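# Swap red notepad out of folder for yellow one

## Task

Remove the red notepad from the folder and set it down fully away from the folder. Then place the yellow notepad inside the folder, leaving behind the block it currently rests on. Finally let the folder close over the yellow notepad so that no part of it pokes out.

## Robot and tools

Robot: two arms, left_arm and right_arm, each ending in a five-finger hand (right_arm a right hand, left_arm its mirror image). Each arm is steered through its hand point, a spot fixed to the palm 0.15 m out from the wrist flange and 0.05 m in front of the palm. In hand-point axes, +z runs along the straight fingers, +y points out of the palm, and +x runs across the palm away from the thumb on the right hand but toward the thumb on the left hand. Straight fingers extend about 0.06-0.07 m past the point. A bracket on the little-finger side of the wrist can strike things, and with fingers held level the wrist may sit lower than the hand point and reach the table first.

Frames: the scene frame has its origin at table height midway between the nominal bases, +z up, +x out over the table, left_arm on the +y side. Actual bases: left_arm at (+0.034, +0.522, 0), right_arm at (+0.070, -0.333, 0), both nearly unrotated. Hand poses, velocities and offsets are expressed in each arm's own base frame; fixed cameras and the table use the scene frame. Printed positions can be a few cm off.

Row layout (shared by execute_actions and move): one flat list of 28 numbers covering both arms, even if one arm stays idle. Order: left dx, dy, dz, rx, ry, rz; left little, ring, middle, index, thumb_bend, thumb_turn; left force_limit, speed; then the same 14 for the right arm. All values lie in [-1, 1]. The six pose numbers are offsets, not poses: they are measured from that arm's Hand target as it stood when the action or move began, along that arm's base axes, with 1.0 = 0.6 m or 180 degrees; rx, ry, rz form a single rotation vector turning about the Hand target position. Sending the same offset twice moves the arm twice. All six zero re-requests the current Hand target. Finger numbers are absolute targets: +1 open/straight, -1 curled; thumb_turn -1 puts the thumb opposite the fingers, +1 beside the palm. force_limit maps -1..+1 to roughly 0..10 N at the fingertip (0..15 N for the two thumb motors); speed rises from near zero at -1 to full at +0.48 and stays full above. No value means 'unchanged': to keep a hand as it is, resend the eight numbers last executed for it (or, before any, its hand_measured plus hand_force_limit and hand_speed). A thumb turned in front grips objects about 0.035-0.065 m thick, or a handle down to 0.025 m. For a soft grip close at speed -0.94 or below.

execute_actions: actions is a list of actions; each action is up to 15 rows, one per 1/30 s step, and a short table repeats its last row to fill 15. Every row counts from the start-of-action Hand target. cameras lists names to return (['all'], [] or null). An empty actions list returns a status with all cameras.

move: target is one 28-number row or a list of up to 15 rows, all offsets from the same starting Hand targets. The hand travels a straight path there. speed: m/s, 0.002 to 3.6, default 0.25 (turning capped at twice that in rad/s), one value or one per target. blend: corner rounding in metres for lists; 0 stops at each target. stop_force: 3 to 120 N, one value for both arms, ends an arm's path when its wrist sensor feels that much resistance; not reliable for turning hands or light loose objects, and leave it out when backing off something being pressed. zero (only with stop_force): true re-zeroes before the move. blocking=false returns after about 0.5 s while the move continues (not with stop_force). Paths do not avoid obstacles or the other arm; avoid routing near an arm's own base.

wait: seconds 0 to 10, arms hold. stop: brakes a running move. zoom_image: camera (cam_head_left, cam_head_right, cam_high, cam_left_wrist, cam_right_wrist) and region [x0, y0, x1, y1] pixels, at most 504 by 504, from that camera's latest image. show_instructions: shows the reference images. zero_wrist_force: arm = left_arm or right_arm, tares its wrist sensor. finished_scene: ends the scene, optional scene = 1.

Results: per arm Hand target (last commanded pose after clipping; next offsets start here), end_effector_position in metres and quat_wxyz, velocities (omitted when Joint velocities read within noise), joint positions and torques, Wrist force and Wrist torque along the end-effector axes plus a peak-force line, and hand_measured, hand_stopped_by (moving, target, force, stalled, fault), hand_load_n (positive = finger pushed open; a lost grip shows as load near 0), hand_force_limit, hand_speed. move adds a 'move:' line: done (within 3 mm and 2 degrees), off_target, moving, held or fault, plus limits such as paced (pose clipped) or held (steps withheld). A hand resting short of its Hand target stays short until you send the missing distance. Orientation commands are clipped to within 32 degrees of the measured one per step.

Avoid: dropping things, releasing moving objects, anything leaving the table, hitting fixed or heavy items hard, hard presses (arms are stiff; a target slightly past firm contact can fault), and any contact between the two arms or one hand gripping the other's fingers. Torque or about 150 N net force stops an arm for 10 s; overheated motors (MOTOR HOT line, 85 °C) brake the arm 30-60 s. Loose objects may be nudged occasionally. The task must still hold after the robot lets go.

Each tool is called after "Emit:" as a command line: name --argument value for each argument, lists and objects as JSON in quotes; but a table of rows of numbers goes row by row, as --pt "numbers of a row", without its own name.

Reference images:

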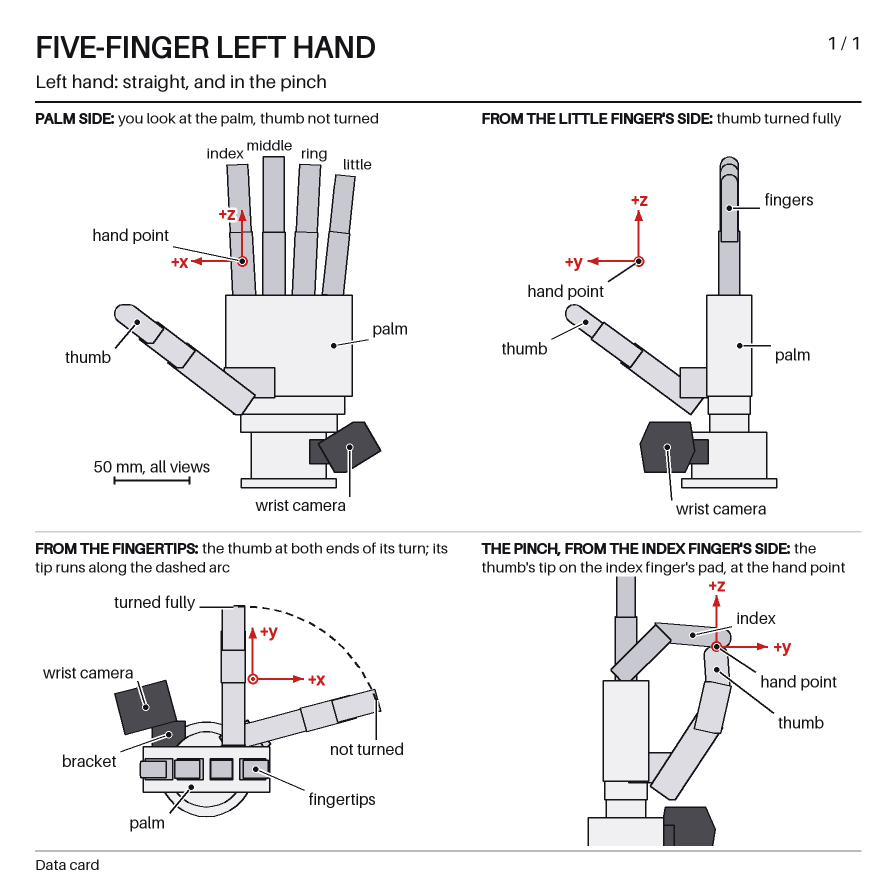

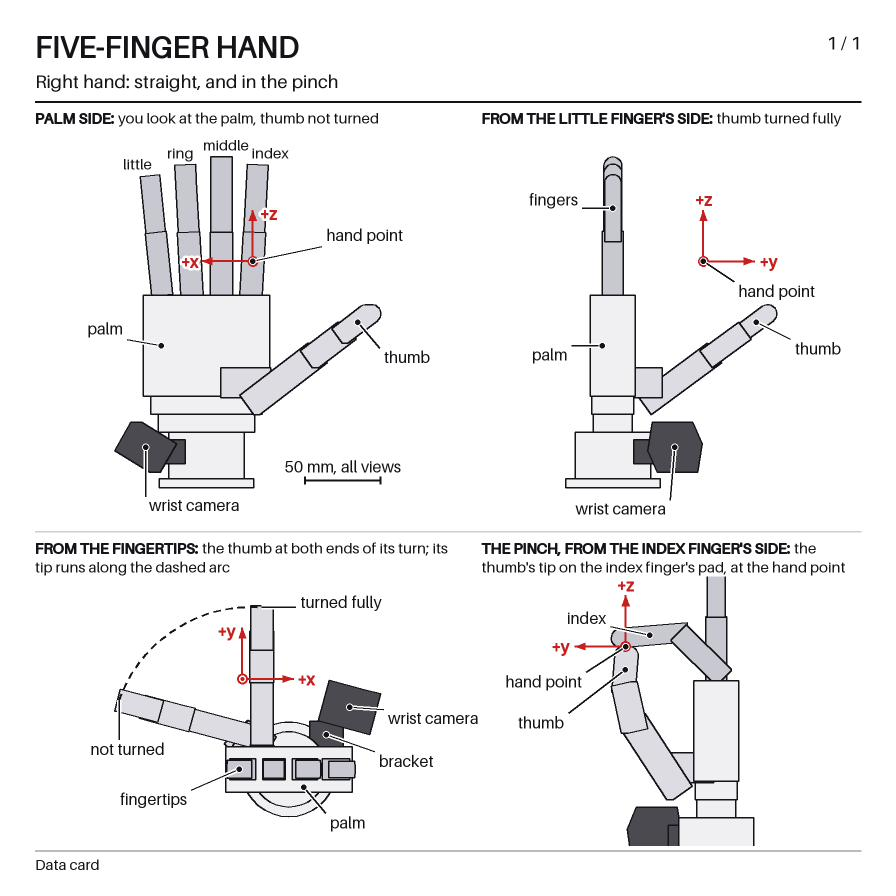

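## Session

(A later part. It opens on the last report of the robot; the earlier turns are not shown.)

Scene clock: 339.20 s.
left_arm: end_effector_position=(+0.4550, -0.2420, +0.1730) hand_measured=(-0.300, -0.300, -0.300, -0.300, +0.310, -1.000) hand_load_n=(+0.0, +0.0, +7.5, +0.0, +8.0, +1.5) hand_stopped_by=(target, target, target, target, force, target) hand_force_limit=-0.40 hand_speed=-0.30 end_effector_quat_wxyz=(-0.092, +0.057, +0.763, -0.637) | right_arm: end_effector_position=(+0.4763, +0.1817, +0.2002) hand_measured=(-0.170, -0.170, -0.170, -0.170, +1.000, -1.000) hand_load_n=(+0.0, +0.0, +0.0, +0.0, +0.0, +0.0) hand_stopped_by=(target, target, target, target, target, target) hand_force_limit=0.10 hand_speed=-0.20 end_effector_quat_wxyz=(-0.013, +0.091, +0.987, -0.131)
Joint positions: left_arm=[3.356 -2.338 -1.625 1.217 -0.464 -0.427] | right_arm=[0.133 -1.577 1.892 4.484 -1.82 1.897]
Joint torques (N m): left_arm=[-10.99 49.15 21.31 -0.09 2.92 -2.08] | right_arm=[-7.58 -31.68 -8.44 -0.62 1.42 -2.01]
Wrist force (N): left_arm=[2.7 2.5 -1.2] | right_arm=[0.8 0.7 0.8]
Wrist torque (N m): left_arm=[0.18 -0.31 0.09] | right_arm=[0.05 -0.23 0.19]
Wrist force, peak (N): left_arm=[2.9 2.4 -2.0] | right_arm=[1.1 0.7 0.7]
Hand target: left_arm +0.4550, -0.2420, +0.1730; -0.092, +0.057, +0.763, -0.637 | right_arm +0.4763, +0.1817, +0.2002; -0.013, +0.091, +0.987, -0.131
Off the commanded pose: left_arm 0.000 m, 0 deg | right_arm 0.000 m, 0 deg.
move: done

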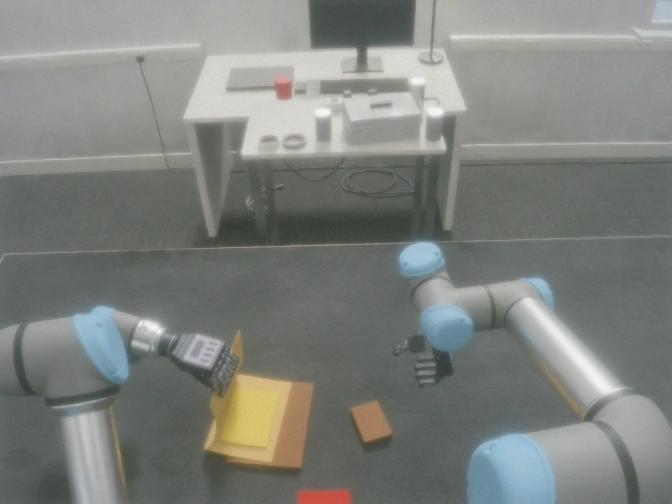

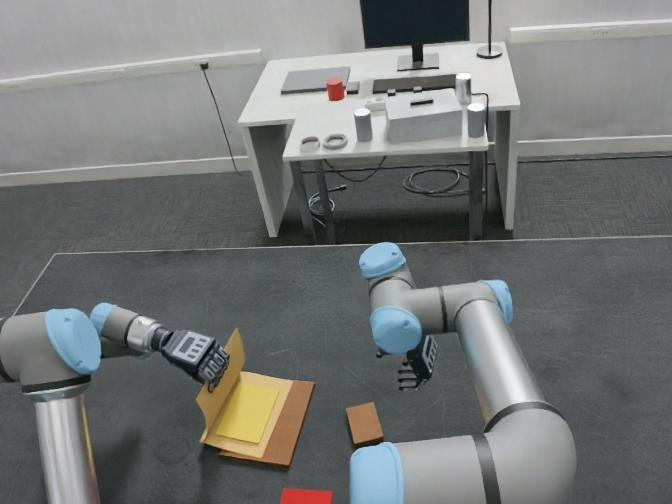

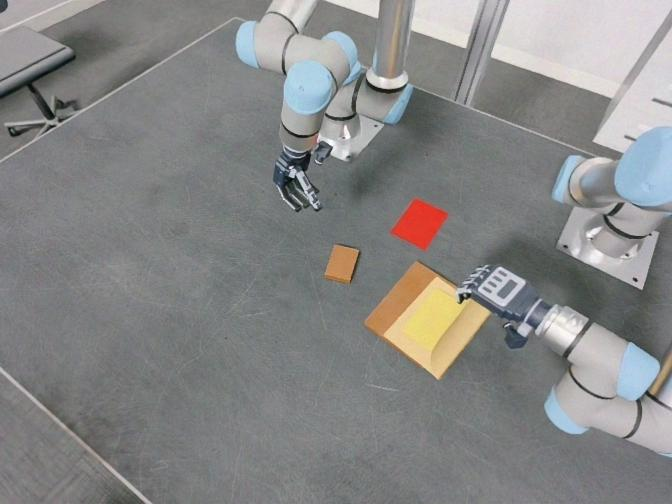

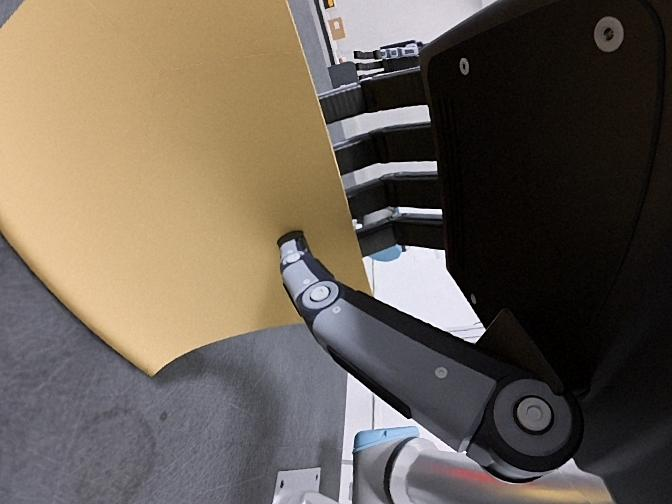

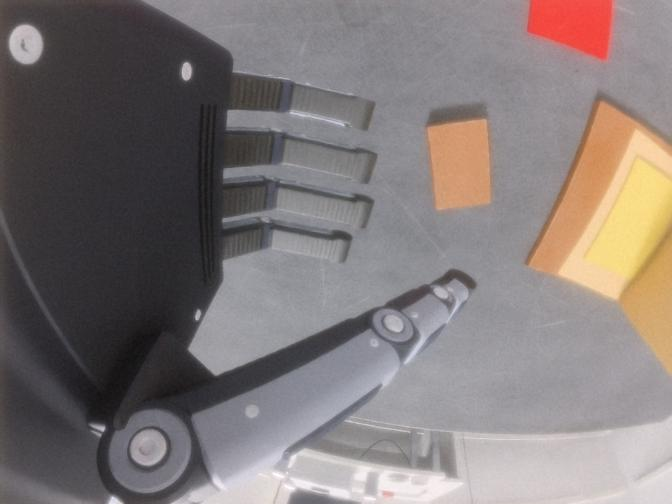

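Emit:
move --pt "-0.0132 -0.1058 -0.0383 0.1087 -0.0218 -0.0022 -0.3 -0.3 -0.3 -0.3 0.2 -1 -0.4 -0.3 0 0 0 0 0 0 -0.17 -0.17 -0.17 -0.17 1 -1 0.1 -0.2" --pt "-0.0200 -0.1604 -0.0867 0.1906 -0.0365 -0.0027 -0.3 -0.3 -0.3 -0.3 0.2 -1 -0.4 -0.3 0 0 0 0 0 0 -0.17 -0.17 -0.17 -0.17 1 -1 0.1 -0.2" --speed 0.1 --blend '[0.02,0]' --cameras '["all"]'

Emit:
zoom_image --camera "cam_high" --region '[350, 220, 530, 400]'

Scene clock: 343.30 s.
left_arm: end_effector_position=(+0.4430, -0.3382, +0.1210) hand_measured=(-0.300, -0.300, -0.300, -0.300, +0.310, -1.000) hand_load_n=(+0.0, +0.0, +7.5, +0.0, +8.0, +1.5) hand_stopped_by=(target, target, target, target, force, target) hand_force_limit=-0.40 hand_speed=-0.30 end_effector_quat_wxyz=(-0.064, +0.066, +0.921, -0.379) | right_arm: end_effector_position=(+0.4763, +0.1817, +0.2002) hand_measured=(-0.170, -0.170, -0.170, -0.170, +1.000, -1.000) hand_load_n=(+0.0, +0.0, +0.0, +0.0, +0.0, +0.0) hand_stopped_by=(target, target, target, target, target, target) hand_force_limit=0.10 hand_speed=-0.20 end_effector_quat_wxyz=(-0.013, +0.091, +0.987, -0.131)
Joint positions: left_arm=[2.989 -2.28 -1.27 1.893 -0.786 -1.544] | right_arm=[0.133 -1.577 1.892 4.484 -1.82 1.897]
Joint torques (N m): left_arm=[-11.74 33.83 23.86 -0.93 -1.16 -2.32] | right_arm=[-6.82 -32.19 -8.05 -0.67 1.34 -1.96]
Wrist force (N): left_arm=[2.0 1.7 0.5] | right_arm=[0.7 0.8 0.5]
Wrist torque (N m): left_arm=[0.12 -0.16 0.09] | right_arm=[0.08 -0.19 0.18]
Wrist force, peak (N): left_arm=[2.9 2.7 -1.6] | right_arm=[1.1 0.6 0.8]
Hand target: left_arm +0.4430, -0.3383, +0.1210; -0.064, +0.066, +0.921, -0.379 | right_arm +0.4763, +0.1817, +0.2002; -0.013, +0.091, +0.987, -0.131
Off the commanded pose: left_arm 0.000 m, 0 deg | right_arm 0.000 m, 0 deg.
move: done

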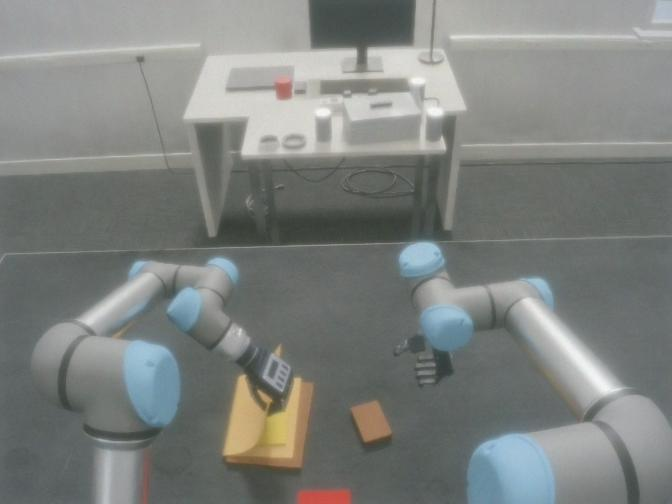

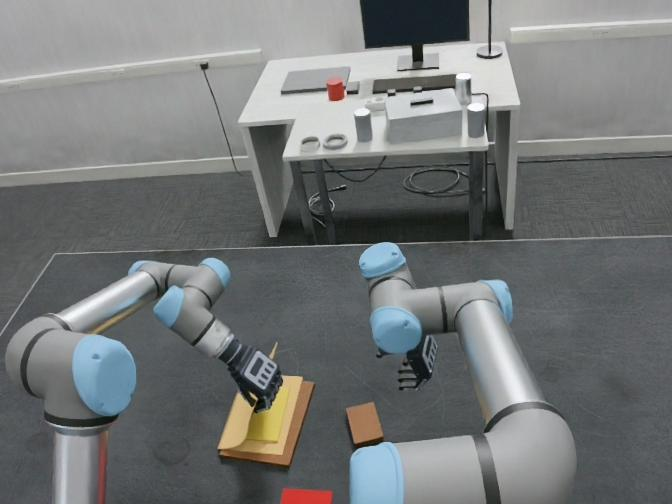

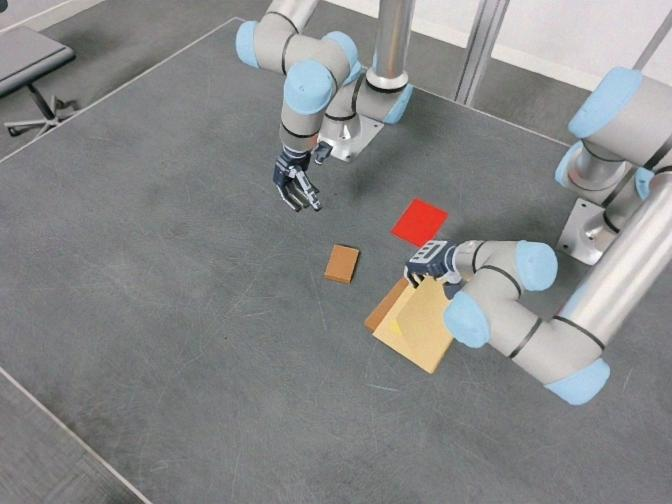

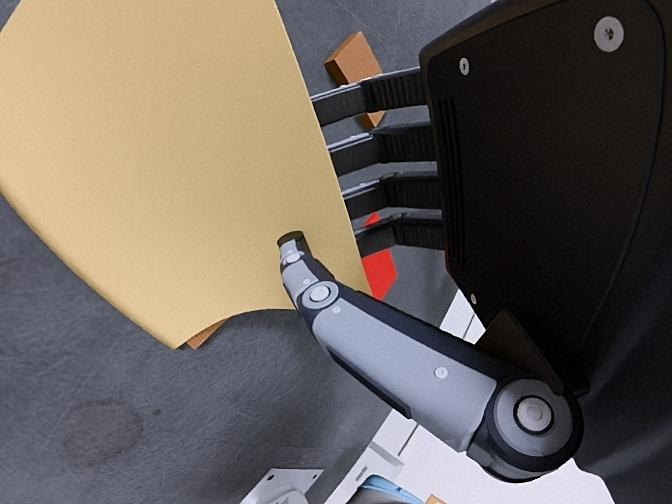

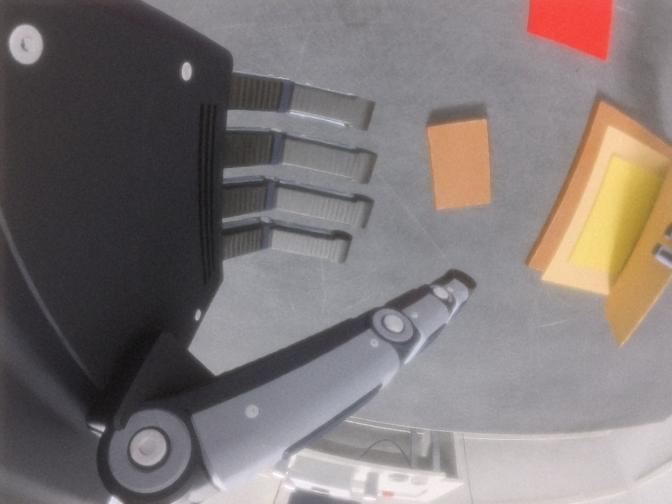

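Scaled by 2.800 from the camera's 672x504 image, which has a finer 960x720 frame.

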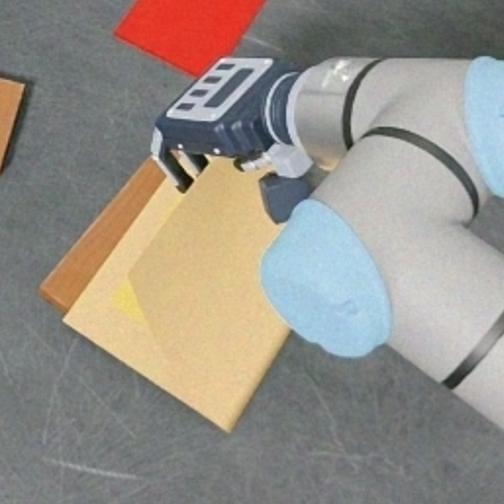

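Emit:
move --pt "-0.0024 -0.0383 -0.0583 0.0931 -0.0145 0.0045 -0.3 -0.3 -0.3 -0.3 0.2 -1 -0.4 -0.3 0 0 0 0 0 0 -0.17 -0.17 -0.17 -0.17 1 -1 0.1 -0.2" --speed 0.08 --cameras '["all"]'

Emit:
zoom_image --camera "cam_high" --region '[350, 220, 530, 400]'

Emit:
zoom_image --camera "cam_head_left" --region '[190, 330, 340, 480]'

Scene clock: 346.20 s.
left_arm: end_effector_position=(+0.4416, -0.3612, +0.0860) hand_measured=(-0.300, -0.300, -0.300, -0.300, +0.310, -1.000) hand_load_n=(+0.0, +0.0, +7.0, +0.0, +7.5, +1.0) hand_stopped_by=(target, target, target, target, force, target) hand_force_limit=-0.40 hand_speed=-0.30 end_effector_quat_wxyz=(-0.049, +0.058, +0.968, -0.239) | right_arm: end_effector_position=(+0.4763, +0.1817, +0.2002) hand_measured=(-0.170, -0.170, -0.170, -0.170, +1.000, -1.000) hand_load_n=(+0.0, +0.0, +0.5, +0.0, +0.0, +0.0) hand_stopped_by=(target, target, target, target, target, target) hand_force_limit=0.10 hand_speed=-0.20 end_effector_quat_wxyz=(-0.013, +0.091, +0.987, -0.131)
Joint positions: left_arm=[2.824 -2.346 -1.136 1.94 -1.078 -1.776] | right_arm=[0.133 -1.577 1.892 4.484 -1.82 1.897]
Joint torques (N m): left_arm=[-10.79 35.7 24.99 -3.84 -1.52 -2.2] | right_arm=[-6.9 -31.15 -8.11 -0.54 1.32 -1.97]
Wrist force (N): left_arm=[1.7 0.9 1.1] | right_arm=[0.6 0.3 0.2]
Wrist torque (N m): left_arm=[0.08 -0.07 0.09] | right_arm=[0.03 -0.19 0.17]
Wrist force, peak (N): left_arm=[2.1 1.9 0.5] | right_arm=[1.2 0.4 0.9]
Hand target: left_arm +0.4416, -0.3612, +0.0860; -0.049, +0.058, +0.968, -0.239 | right_arm +0.4763, +0.1817, +0.2002; -0.013, +0.091, +0.987, -0.131
Off the commanded pose: left_arm 0.000 m, 0 deg | right_arm 0.000 m, 0 deg.
move: done

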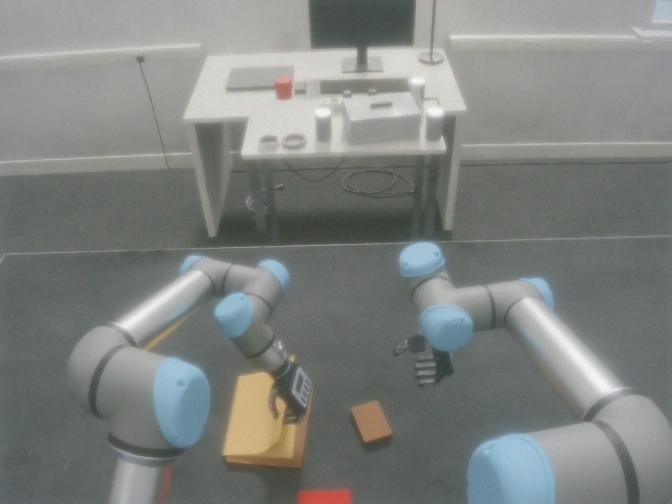

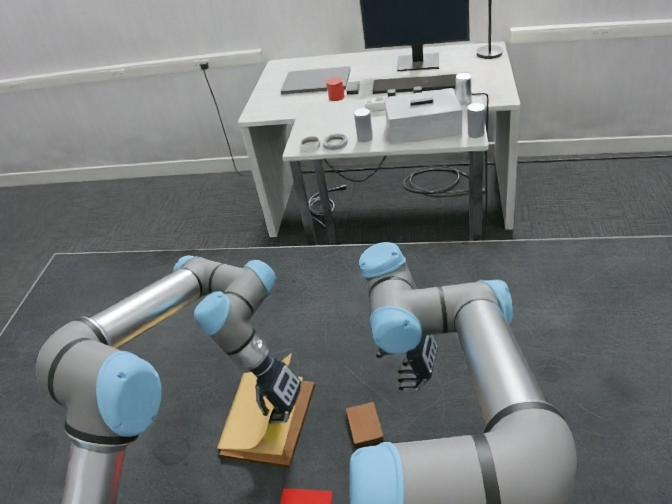

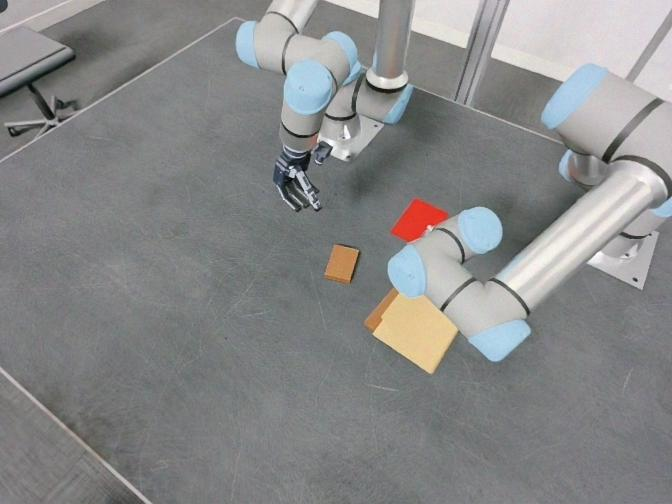

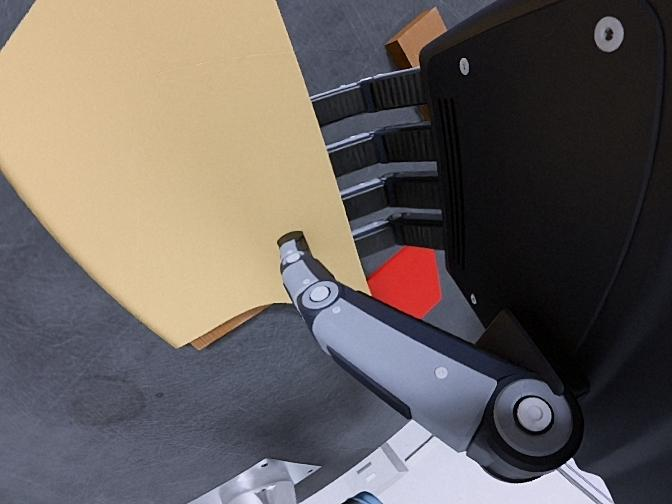

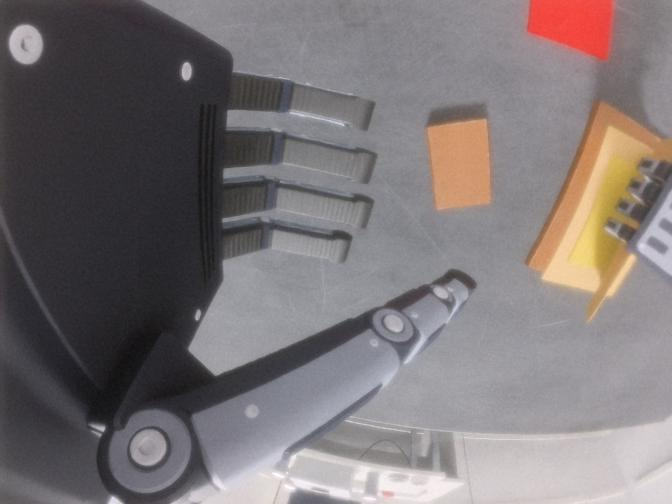

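Scaled by 2.800 from the camera's 672x504 image, which has a finer 960x720 frame.

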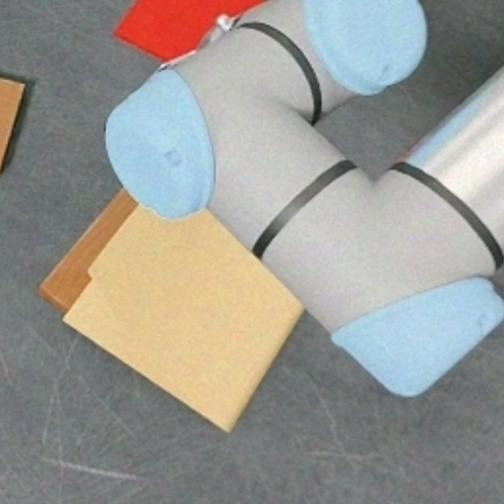

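Scaled by 3.360 from the camera's 672x504 image, which has a finer 960x720 frame.

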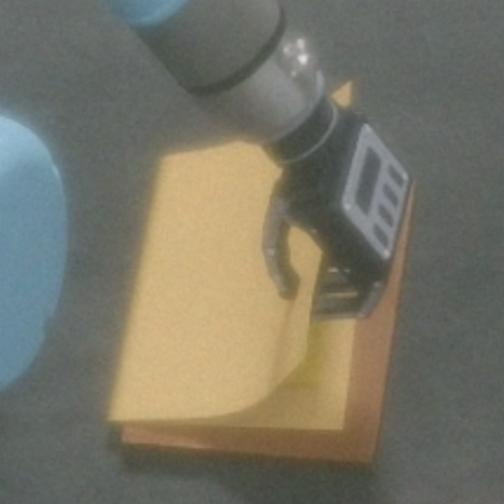

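Emit:
move --pt "-0.0013 -0.0200 -0.0433 0.0881 -0.0106 0.0049 -0.3 -0.3 -0.3 -0.3 0.2 -1 -0.4 -0.3 0 0 0 0 0 0 -0.17 -0.17 -0.17 -0.17 1 -1 0.1 -0.2" --speed 0.07 --cameras '["all"]'

Emit:
zoom_image --camera "cam_high" --region '[350, 220, 530, 400]'

Emit:
zoom_image --camera "cam_head_left" --region '[190, 330, 340, 480]'

Scene clock: 348.83 s.
left_arm: end_effector_position=(+0.4408, -0.3732, +0.0600) hand_measured=(-0.300, -0.300, -0.300, -0.300, +0.310, -1.000) hand_load_n=(+0.0, +0.0, +7.5, +0.0, +7.5, +1.5) hand_stopped_by=(target, target, target, target, force, target) hand_force_limit=-0.40 hand_speed=-0.30 end_effector_quat_wxyz=(-0.039, +0.047, +0.993, -0.103) | right_arm: end_effector_position=(+0.4763, +0.1817, +0.2002) hand_measured=(-0.170, -0.170, -0.170, -0.170, +1.000, -1.000) hand_load_n=(+0.0, +0.5, +0.0, +0.0, +0.0, +0.0) hand_stopped_by=(target, target, target, target, target, target) hand_force_limit=0.10 hand_speed=-0.20 end_effector_quat_wxyz=(-0.013, +0.091, +0.987, -0.131)
Joint positions: left_arm=[2.69 -2.464 -0.97 1.873 -1.35 -1.928] | right_arm=[0.133 -1.577 1.892 4.484 -1.82 1.897]
Joint torques (N m): left_arm=[-10.92 40.39 25.93 -3.74 -1.98 -2.23] | right_arm=[-5.91 -32.08 -8.54 -0.68 1.4 -1.95]
Wrist force (N): left_arm=[1.3 -0.4 1.3] | right_arm=[0.5 0.7 0.7]
Wrist torque (N m): left_arm=[-0.06 0.00 0.11] | right_arm=[0.05 -0.17 0.16]
Wrist force, peak (N): left_arm=[1.7 1.1 1.1] | right_arm=[1.0 0.7 1.0]
Hand target: left_arm +0.4408, -0.3732, +0.0600; -0.039, +0.047, +0.993, -0.103 | right_arm +0.4763, +0.1817, +0.2002; -0.013, +0.091, +0.987, -0.131
Off the commanded pose: left_arm 0.000 m, 0 deg | right_arm 0.000 m, 0 deg.
move: done

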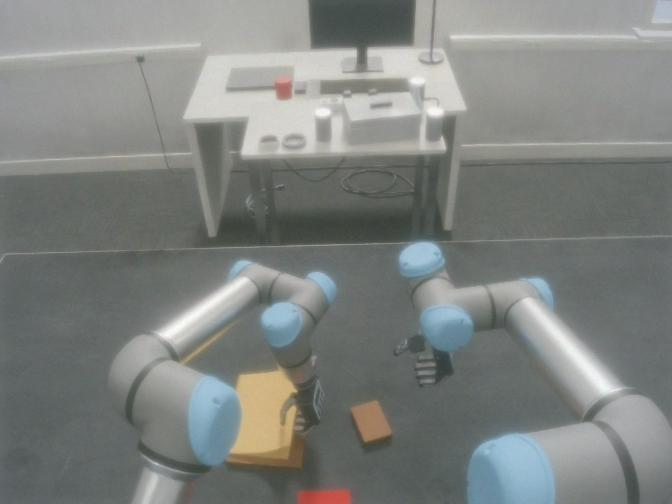

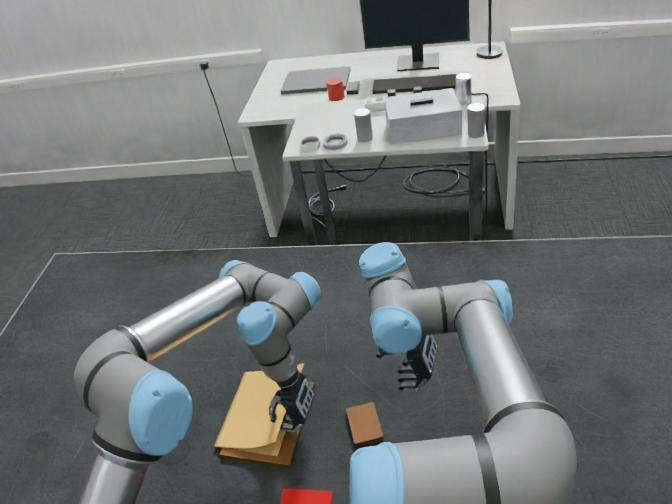

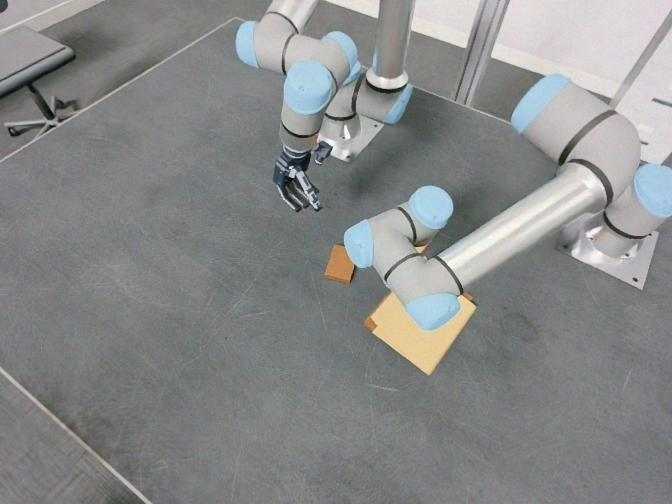

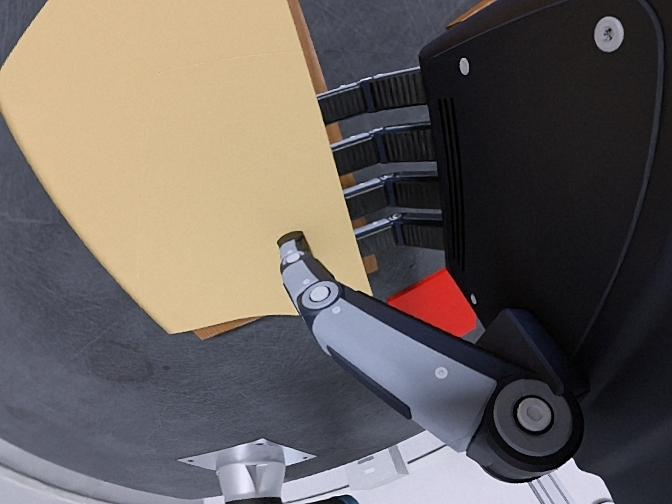

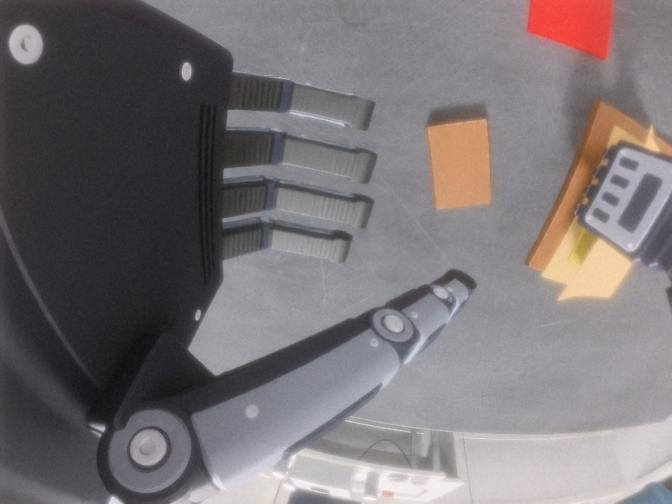

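Scaled by 2.800 from the camera's 672x504 image, which has a finer 960x720 frame.

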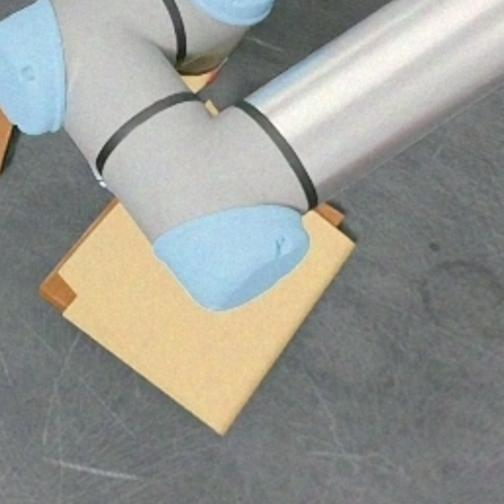

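Scaled by 3.360 from the camera's 672x504 image, which has a finer 960x720 frame.

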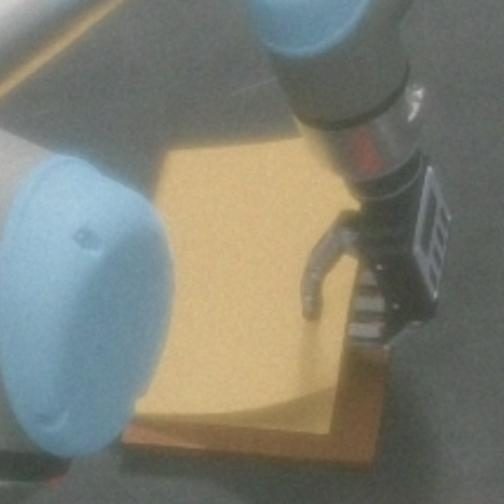

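Emit:
move --pt "0 -0.0033 -0.03 0.0662 -0.0068 -0.0045 -0.3 -0.3 -0.3 -0.3 0.2 -1 -0.4 -0.3 0 0 0 0 0 0 -0.17 -0.17 -0.17 -0.17 1 -1 0.1 -0.2" --speed 0.06 --cameras '["cam_head_left","cam_head_right","cam_high","cam_left_wrist"]'

Emit:
zoom_image --camera "cam_head_left" --region '[190, 330, 340, 480]'

Emit:
zoom_image --camera "cam_head_right" --region '[190, 330, 340, 480]'

Scene clock: 351.47 s.
left_arm: end_effector_position=(+0.4408, -0.3752, +0.0420) hand_measured=(-0.300, -0.300, -0.300, -0.300, +0.310, -1.000) hand_load_n=(+0.0, +0.0, +7.5, +0.5, +8.0, +1.0) hand_stopped_by=(target, target, target, target, force, target) hand_force_limit=-0.40 hand_speed=-0.30 end_effector_quat_wxyz=(-0.034, +0.051, +0.998, +0.001) | right_arm: end_effector_position=(+0.4763, +0.1817, +0.2002) hand_measured=(-0.170, -0.170, -0.170, -0.170, +1.000, -1.000) hand_load_n=(+0.0, +0.0, +0.5, +0.0, +0.0, +0.0) hand_stopped_by=(target, target, target, target, target, target) hand_force_limit=0.10 hand_speed=-0.20 end_effector_quat_wxyz=(-0.013, +0.091, +0.987, -0.131)
Joint positions: left_arm=[2.608 -2.582 -0.829 1.779 -1.542 -2.002] | right_arm=[0.133 -1.577 1.892 4.484 -1.82 1.897]
Joint torques (N m): left_arm=[-10.72 41.52 25.67 -3.85 -2.76 -2.02] | right_arm=[-5.89 -31.76 -8.65 -0.48 1.39 -1.92]
Wrist force (N): left_arm=[1.4 -0.9 1.5] | right_arm=[0.4 0.5 0.6]
Wrist torque (N m): left_arm=[-0.11 0.04 0.13] | right_arm=[0.03 -0.16 0.15]
Wrist force, peak (N): left_arm=[1.5 -0.9 1.6] | right_arm=[0.9 0.8 1.1]
Hand target: left_arm +0.4408, -0.3752, +0.0420; -0.034, +0.051, +0.998, +0.001 | right_arm +0.4763, +0.1817, +0.2002; -0.013, +0.091, +0.987, -0.131
Off the commanded pose: left_arm 0.000 m, 0 deg | right_arm 0.000 m, 0 deg.
move: done
Images, in order (width x height): cam_head_left 672x504, cam_head_right 672x504, cam_high 672x504, cam_left_wrist 672x504.

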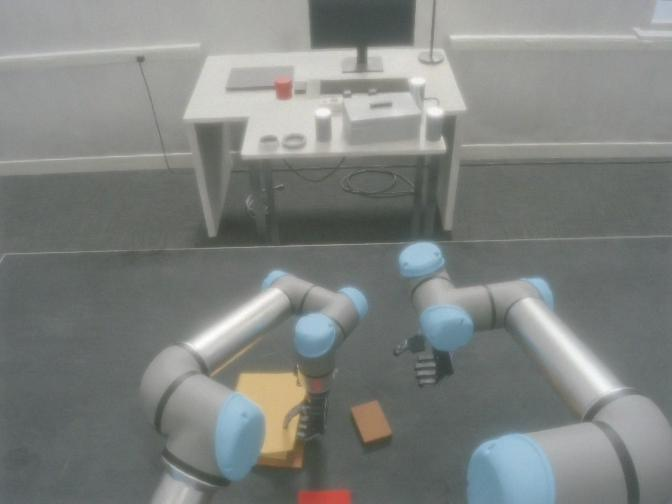

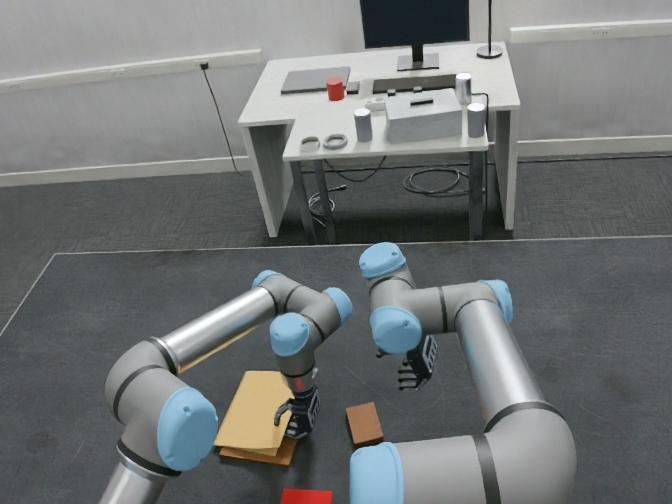

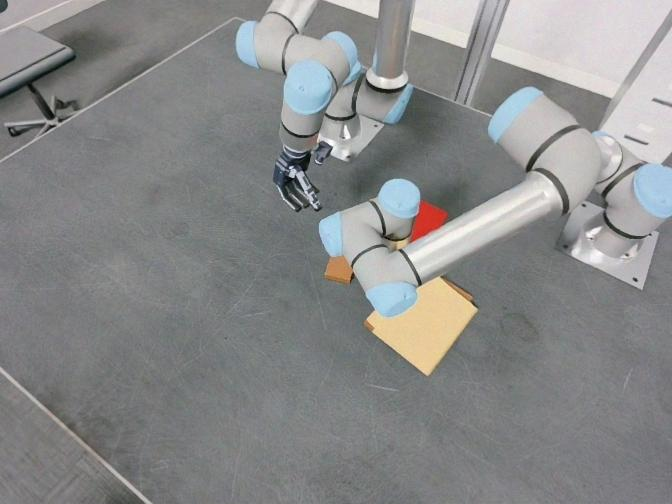

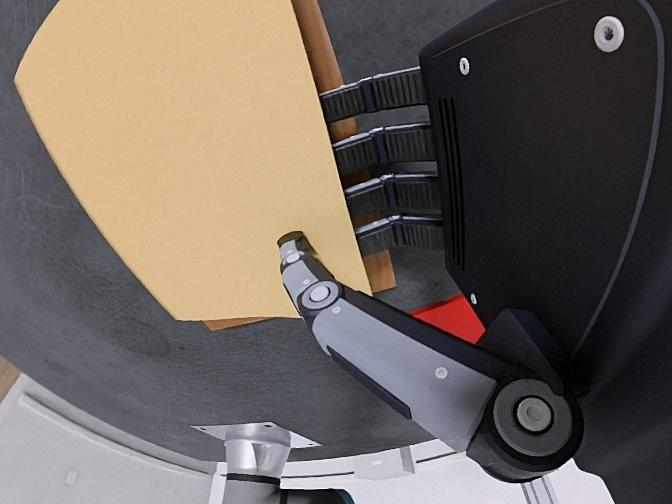

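Scaled by 3.360 from the camera's 672x504 image, which has a finer 960x720 frame.

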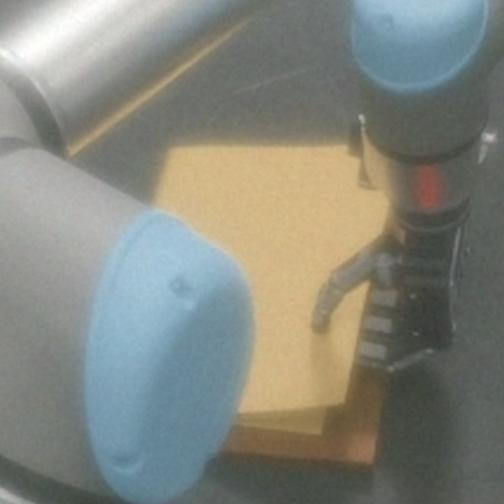

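Scaled by 3.360 from the camera's 672x504 image, which has a finer 960x720 frame.

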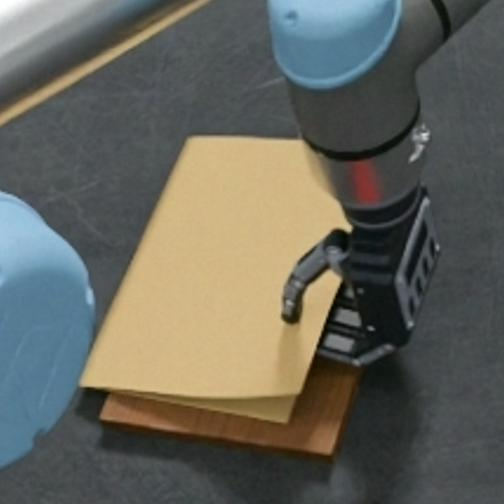

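Emit:
move --target '[0,0,0,0,0,0,-0.3,-0.3,-0.3,-0.3,1,-1,-0.4,-0.3,0,0,0,0,0,0,-0.17,-0.17,-0.17,-0.17,1,-1,0.1,-0.2]'

Emit:
move --target '[0,0,0,0,0,0,0,0,0,0,1,-1,-0.4,-0.3,0,0,0,0,0,0,-0.17,-0.17,-0.17,-0.17,1,-1,0.1,-0.2]' --cameras '["cam_head_left","cam_head_right","cam_high","cam_left_wrist"]'

Emit:
zoom_image --camera "cam_head_left" --region '[190, 330, 340, 480]'

Emit:
zoom_image --camera "cam_head_right" --region '[190, 330, 340, 480]'

Scene clock: 352.63 s.
left_arm: end_effector_position=(+0.4408, -0.3752, +0.0420) hand_measured=(-0.300, -0.300, -0.300, -0.300, +1.000, -1.000) hand_load_n=(+0.0, +0.0, +0.0, +0.0, +0.0, +0.0) hand_stopped_by=(target, target, target, target, target, target) hand_force_limit=-0.40 hand_speed=-0.30 end_effector_quat_wxyz=(-0.034, +0.051, +0.998, +0.001) | right_arm: end_effector_position=(+0.4763, +0.1817, +0.2002) hand_measured=(-0.170, -0.170, -0.170, -0.170, +1.000, -1.000) hand_load_n=(+0.0, +0.0, +0.5, +0.0, +0.0, +0.0) hand_stopped_by=(target, target, target, target, target, target) hand_force_limit=0.10 hand_speed=-0.20 end_effector_quat_wxyz=(-0.013, +0.091, +0.987, -0.131)
Joint positions: left_arm=[2.608 -2.583 -0.829 1.779 -1.542 -2.002] | right_arm=[0.133 -1.577 1.892 4.484 -1.82 1.897]
Joint torques (N m): left_arm=[-11.04 42.69 24.65 -3.59 -1.68 -2.18] | right_arm=[-6.24 -31.95 -7.72 -0.64 1.43 -1.8]
Wrist force (N): left_arm=[1.0 -0.6 1.5] | right_arm=[0.6 0.6 0.6]
Wrist torque (N m): left_arm=[-0.09 0.07 0.12] | right_arm=[0.04 -0.19 0.17]
Wrist force, peak (N): left_arm=[1.3 -0.9 1.6] | right_arm=[0.9 0.9 0.6]
Hand target: left_arm +0.4408, -0.3752, +0.0420; -0.034, +0.051, +0.998, +0.001 | right_arm +0.4763, +0.1817, +0.2002; -0.013, +0.091, +0.987, -0.131
Off the commanded pose: left_arm 0.000 m, 0 deg | right_arm 0.000 m, 0 deg.
move: done

Scene clock: 353.13 s.
left_arm: end_effector_position=(+0.4408, -0.3752, +0.0420) hand_measured=(+0.000, +0.000, +0.000, +0.000, +1.000, -1.000) hand_load_n=(+0.0, +0.0, +0.0, +0.0, -0.5, +0.0) hand_stopped_by=(target, target, target, target, target, target) hand_force_limit=-0.40 hand_speed=-0.30 end_effector_quat_wxyz=(-0.034, +0.051, +0.998, +0.001) | right_arm: end_effector_position=(+0.4763, +0.1817, +0.2002) hand_measured=(-0.170, -0.170, -0.170, -0.170, +1.000, -1.000) hand_load_n=(+0.0, +0.5, +0.0, +0.0, +0.0, +0.0) hand_stopped_by=(target, target, target, target, target, target) hand_force_limit=0.10 hand_speed=-0.20 end_effector_quat_wxyz=(-0.013, +0.091, +0.987, -0.131)
Joint positions: left_arm=[2.608 -2.583 -0.829 1.779 -1.542 -2.002] | right_arm=[0.133 -1.577 1.892 4.484 -1.82 1.897]
Joint torques (N m): left_arm=[-10.68 42.76 24.17 -3.44 -1.28 -2.39] | right_arm=[-6.49 -31.82 -8.89 -0.65 1.24 -1.83]
Wrist force (N): left_arm=[1.1 -0.8 1.4] | right_arm=[0.8 0.7 1.0]
Wrist torque (N m): left_arm=[-0.10 0.05 0.13] | right_arm=[0.03 -0.23 0.19]
Wrist force, peak (N): left_arm=[1.2 -0.8 1.6] | right_arm=[0.8 0.7 1.0]
Hand target: left_arm +0.4408, -0.3752, +0.0420; -0.034, +0.051, +0.998, +0.001 | right_arm +0.4763, +0.1817, +0.2002; -0.013, +0.091, +0.987, -0.131
Off the commanded pose: left_arm 0.000 m, 0 deg | right_arm 0.000 m, 0 deg.
move: done
Images, in order (width x height): cam_head_left 672x504, cam_head_right 672x504, cam_high 672x504, cam_left_wrist 672x504.

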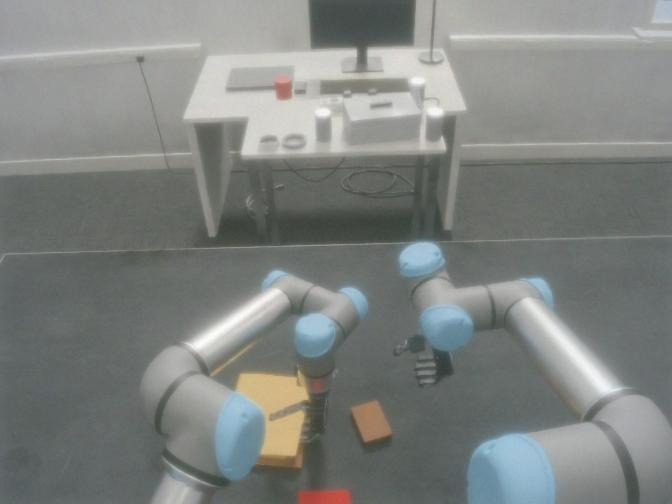

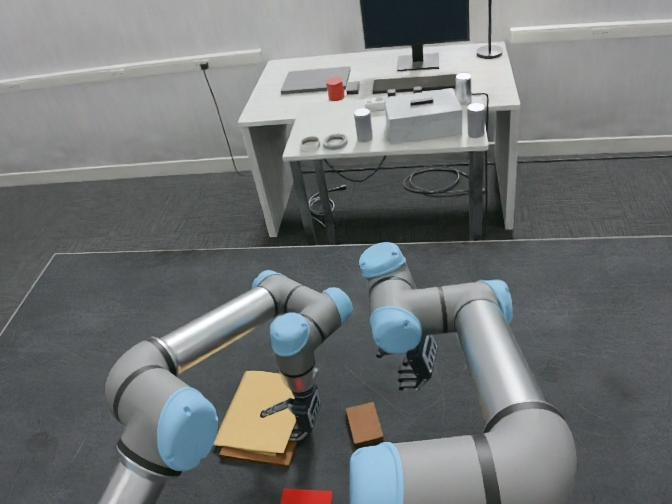

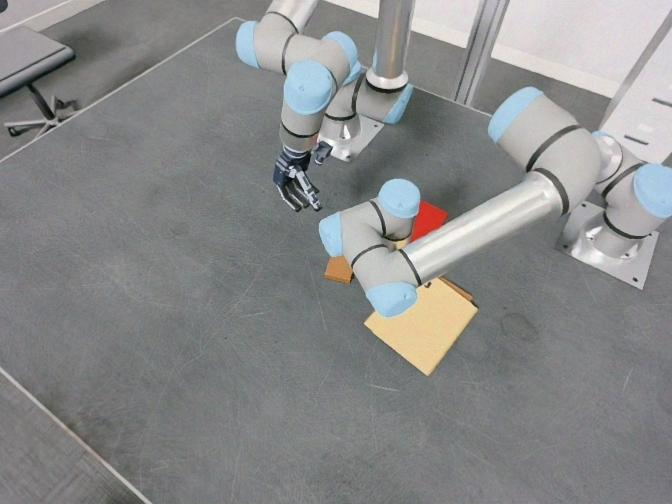

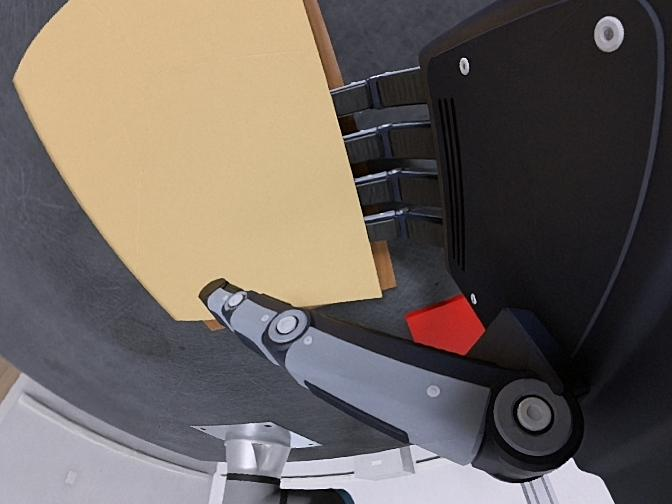

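Scaled by 3.360 from the camera's 672x504 image, which has a finer 960x720 frame.

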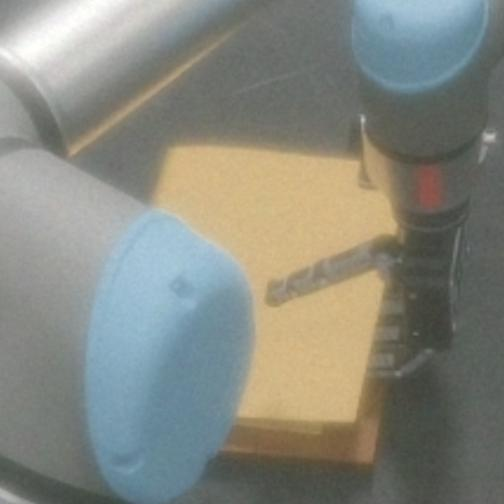

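Scaled by 3.360 from the camera's 672x504 image, which has a finer 960x720 frame.

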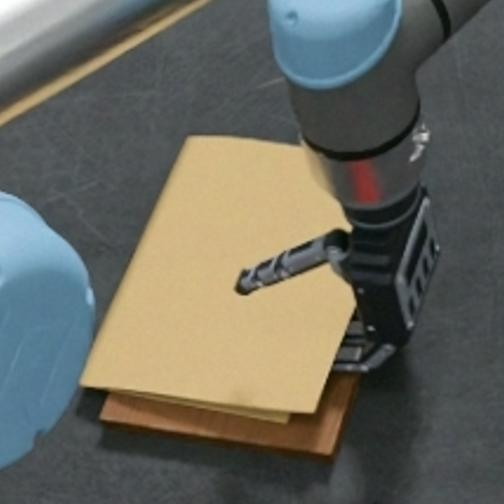

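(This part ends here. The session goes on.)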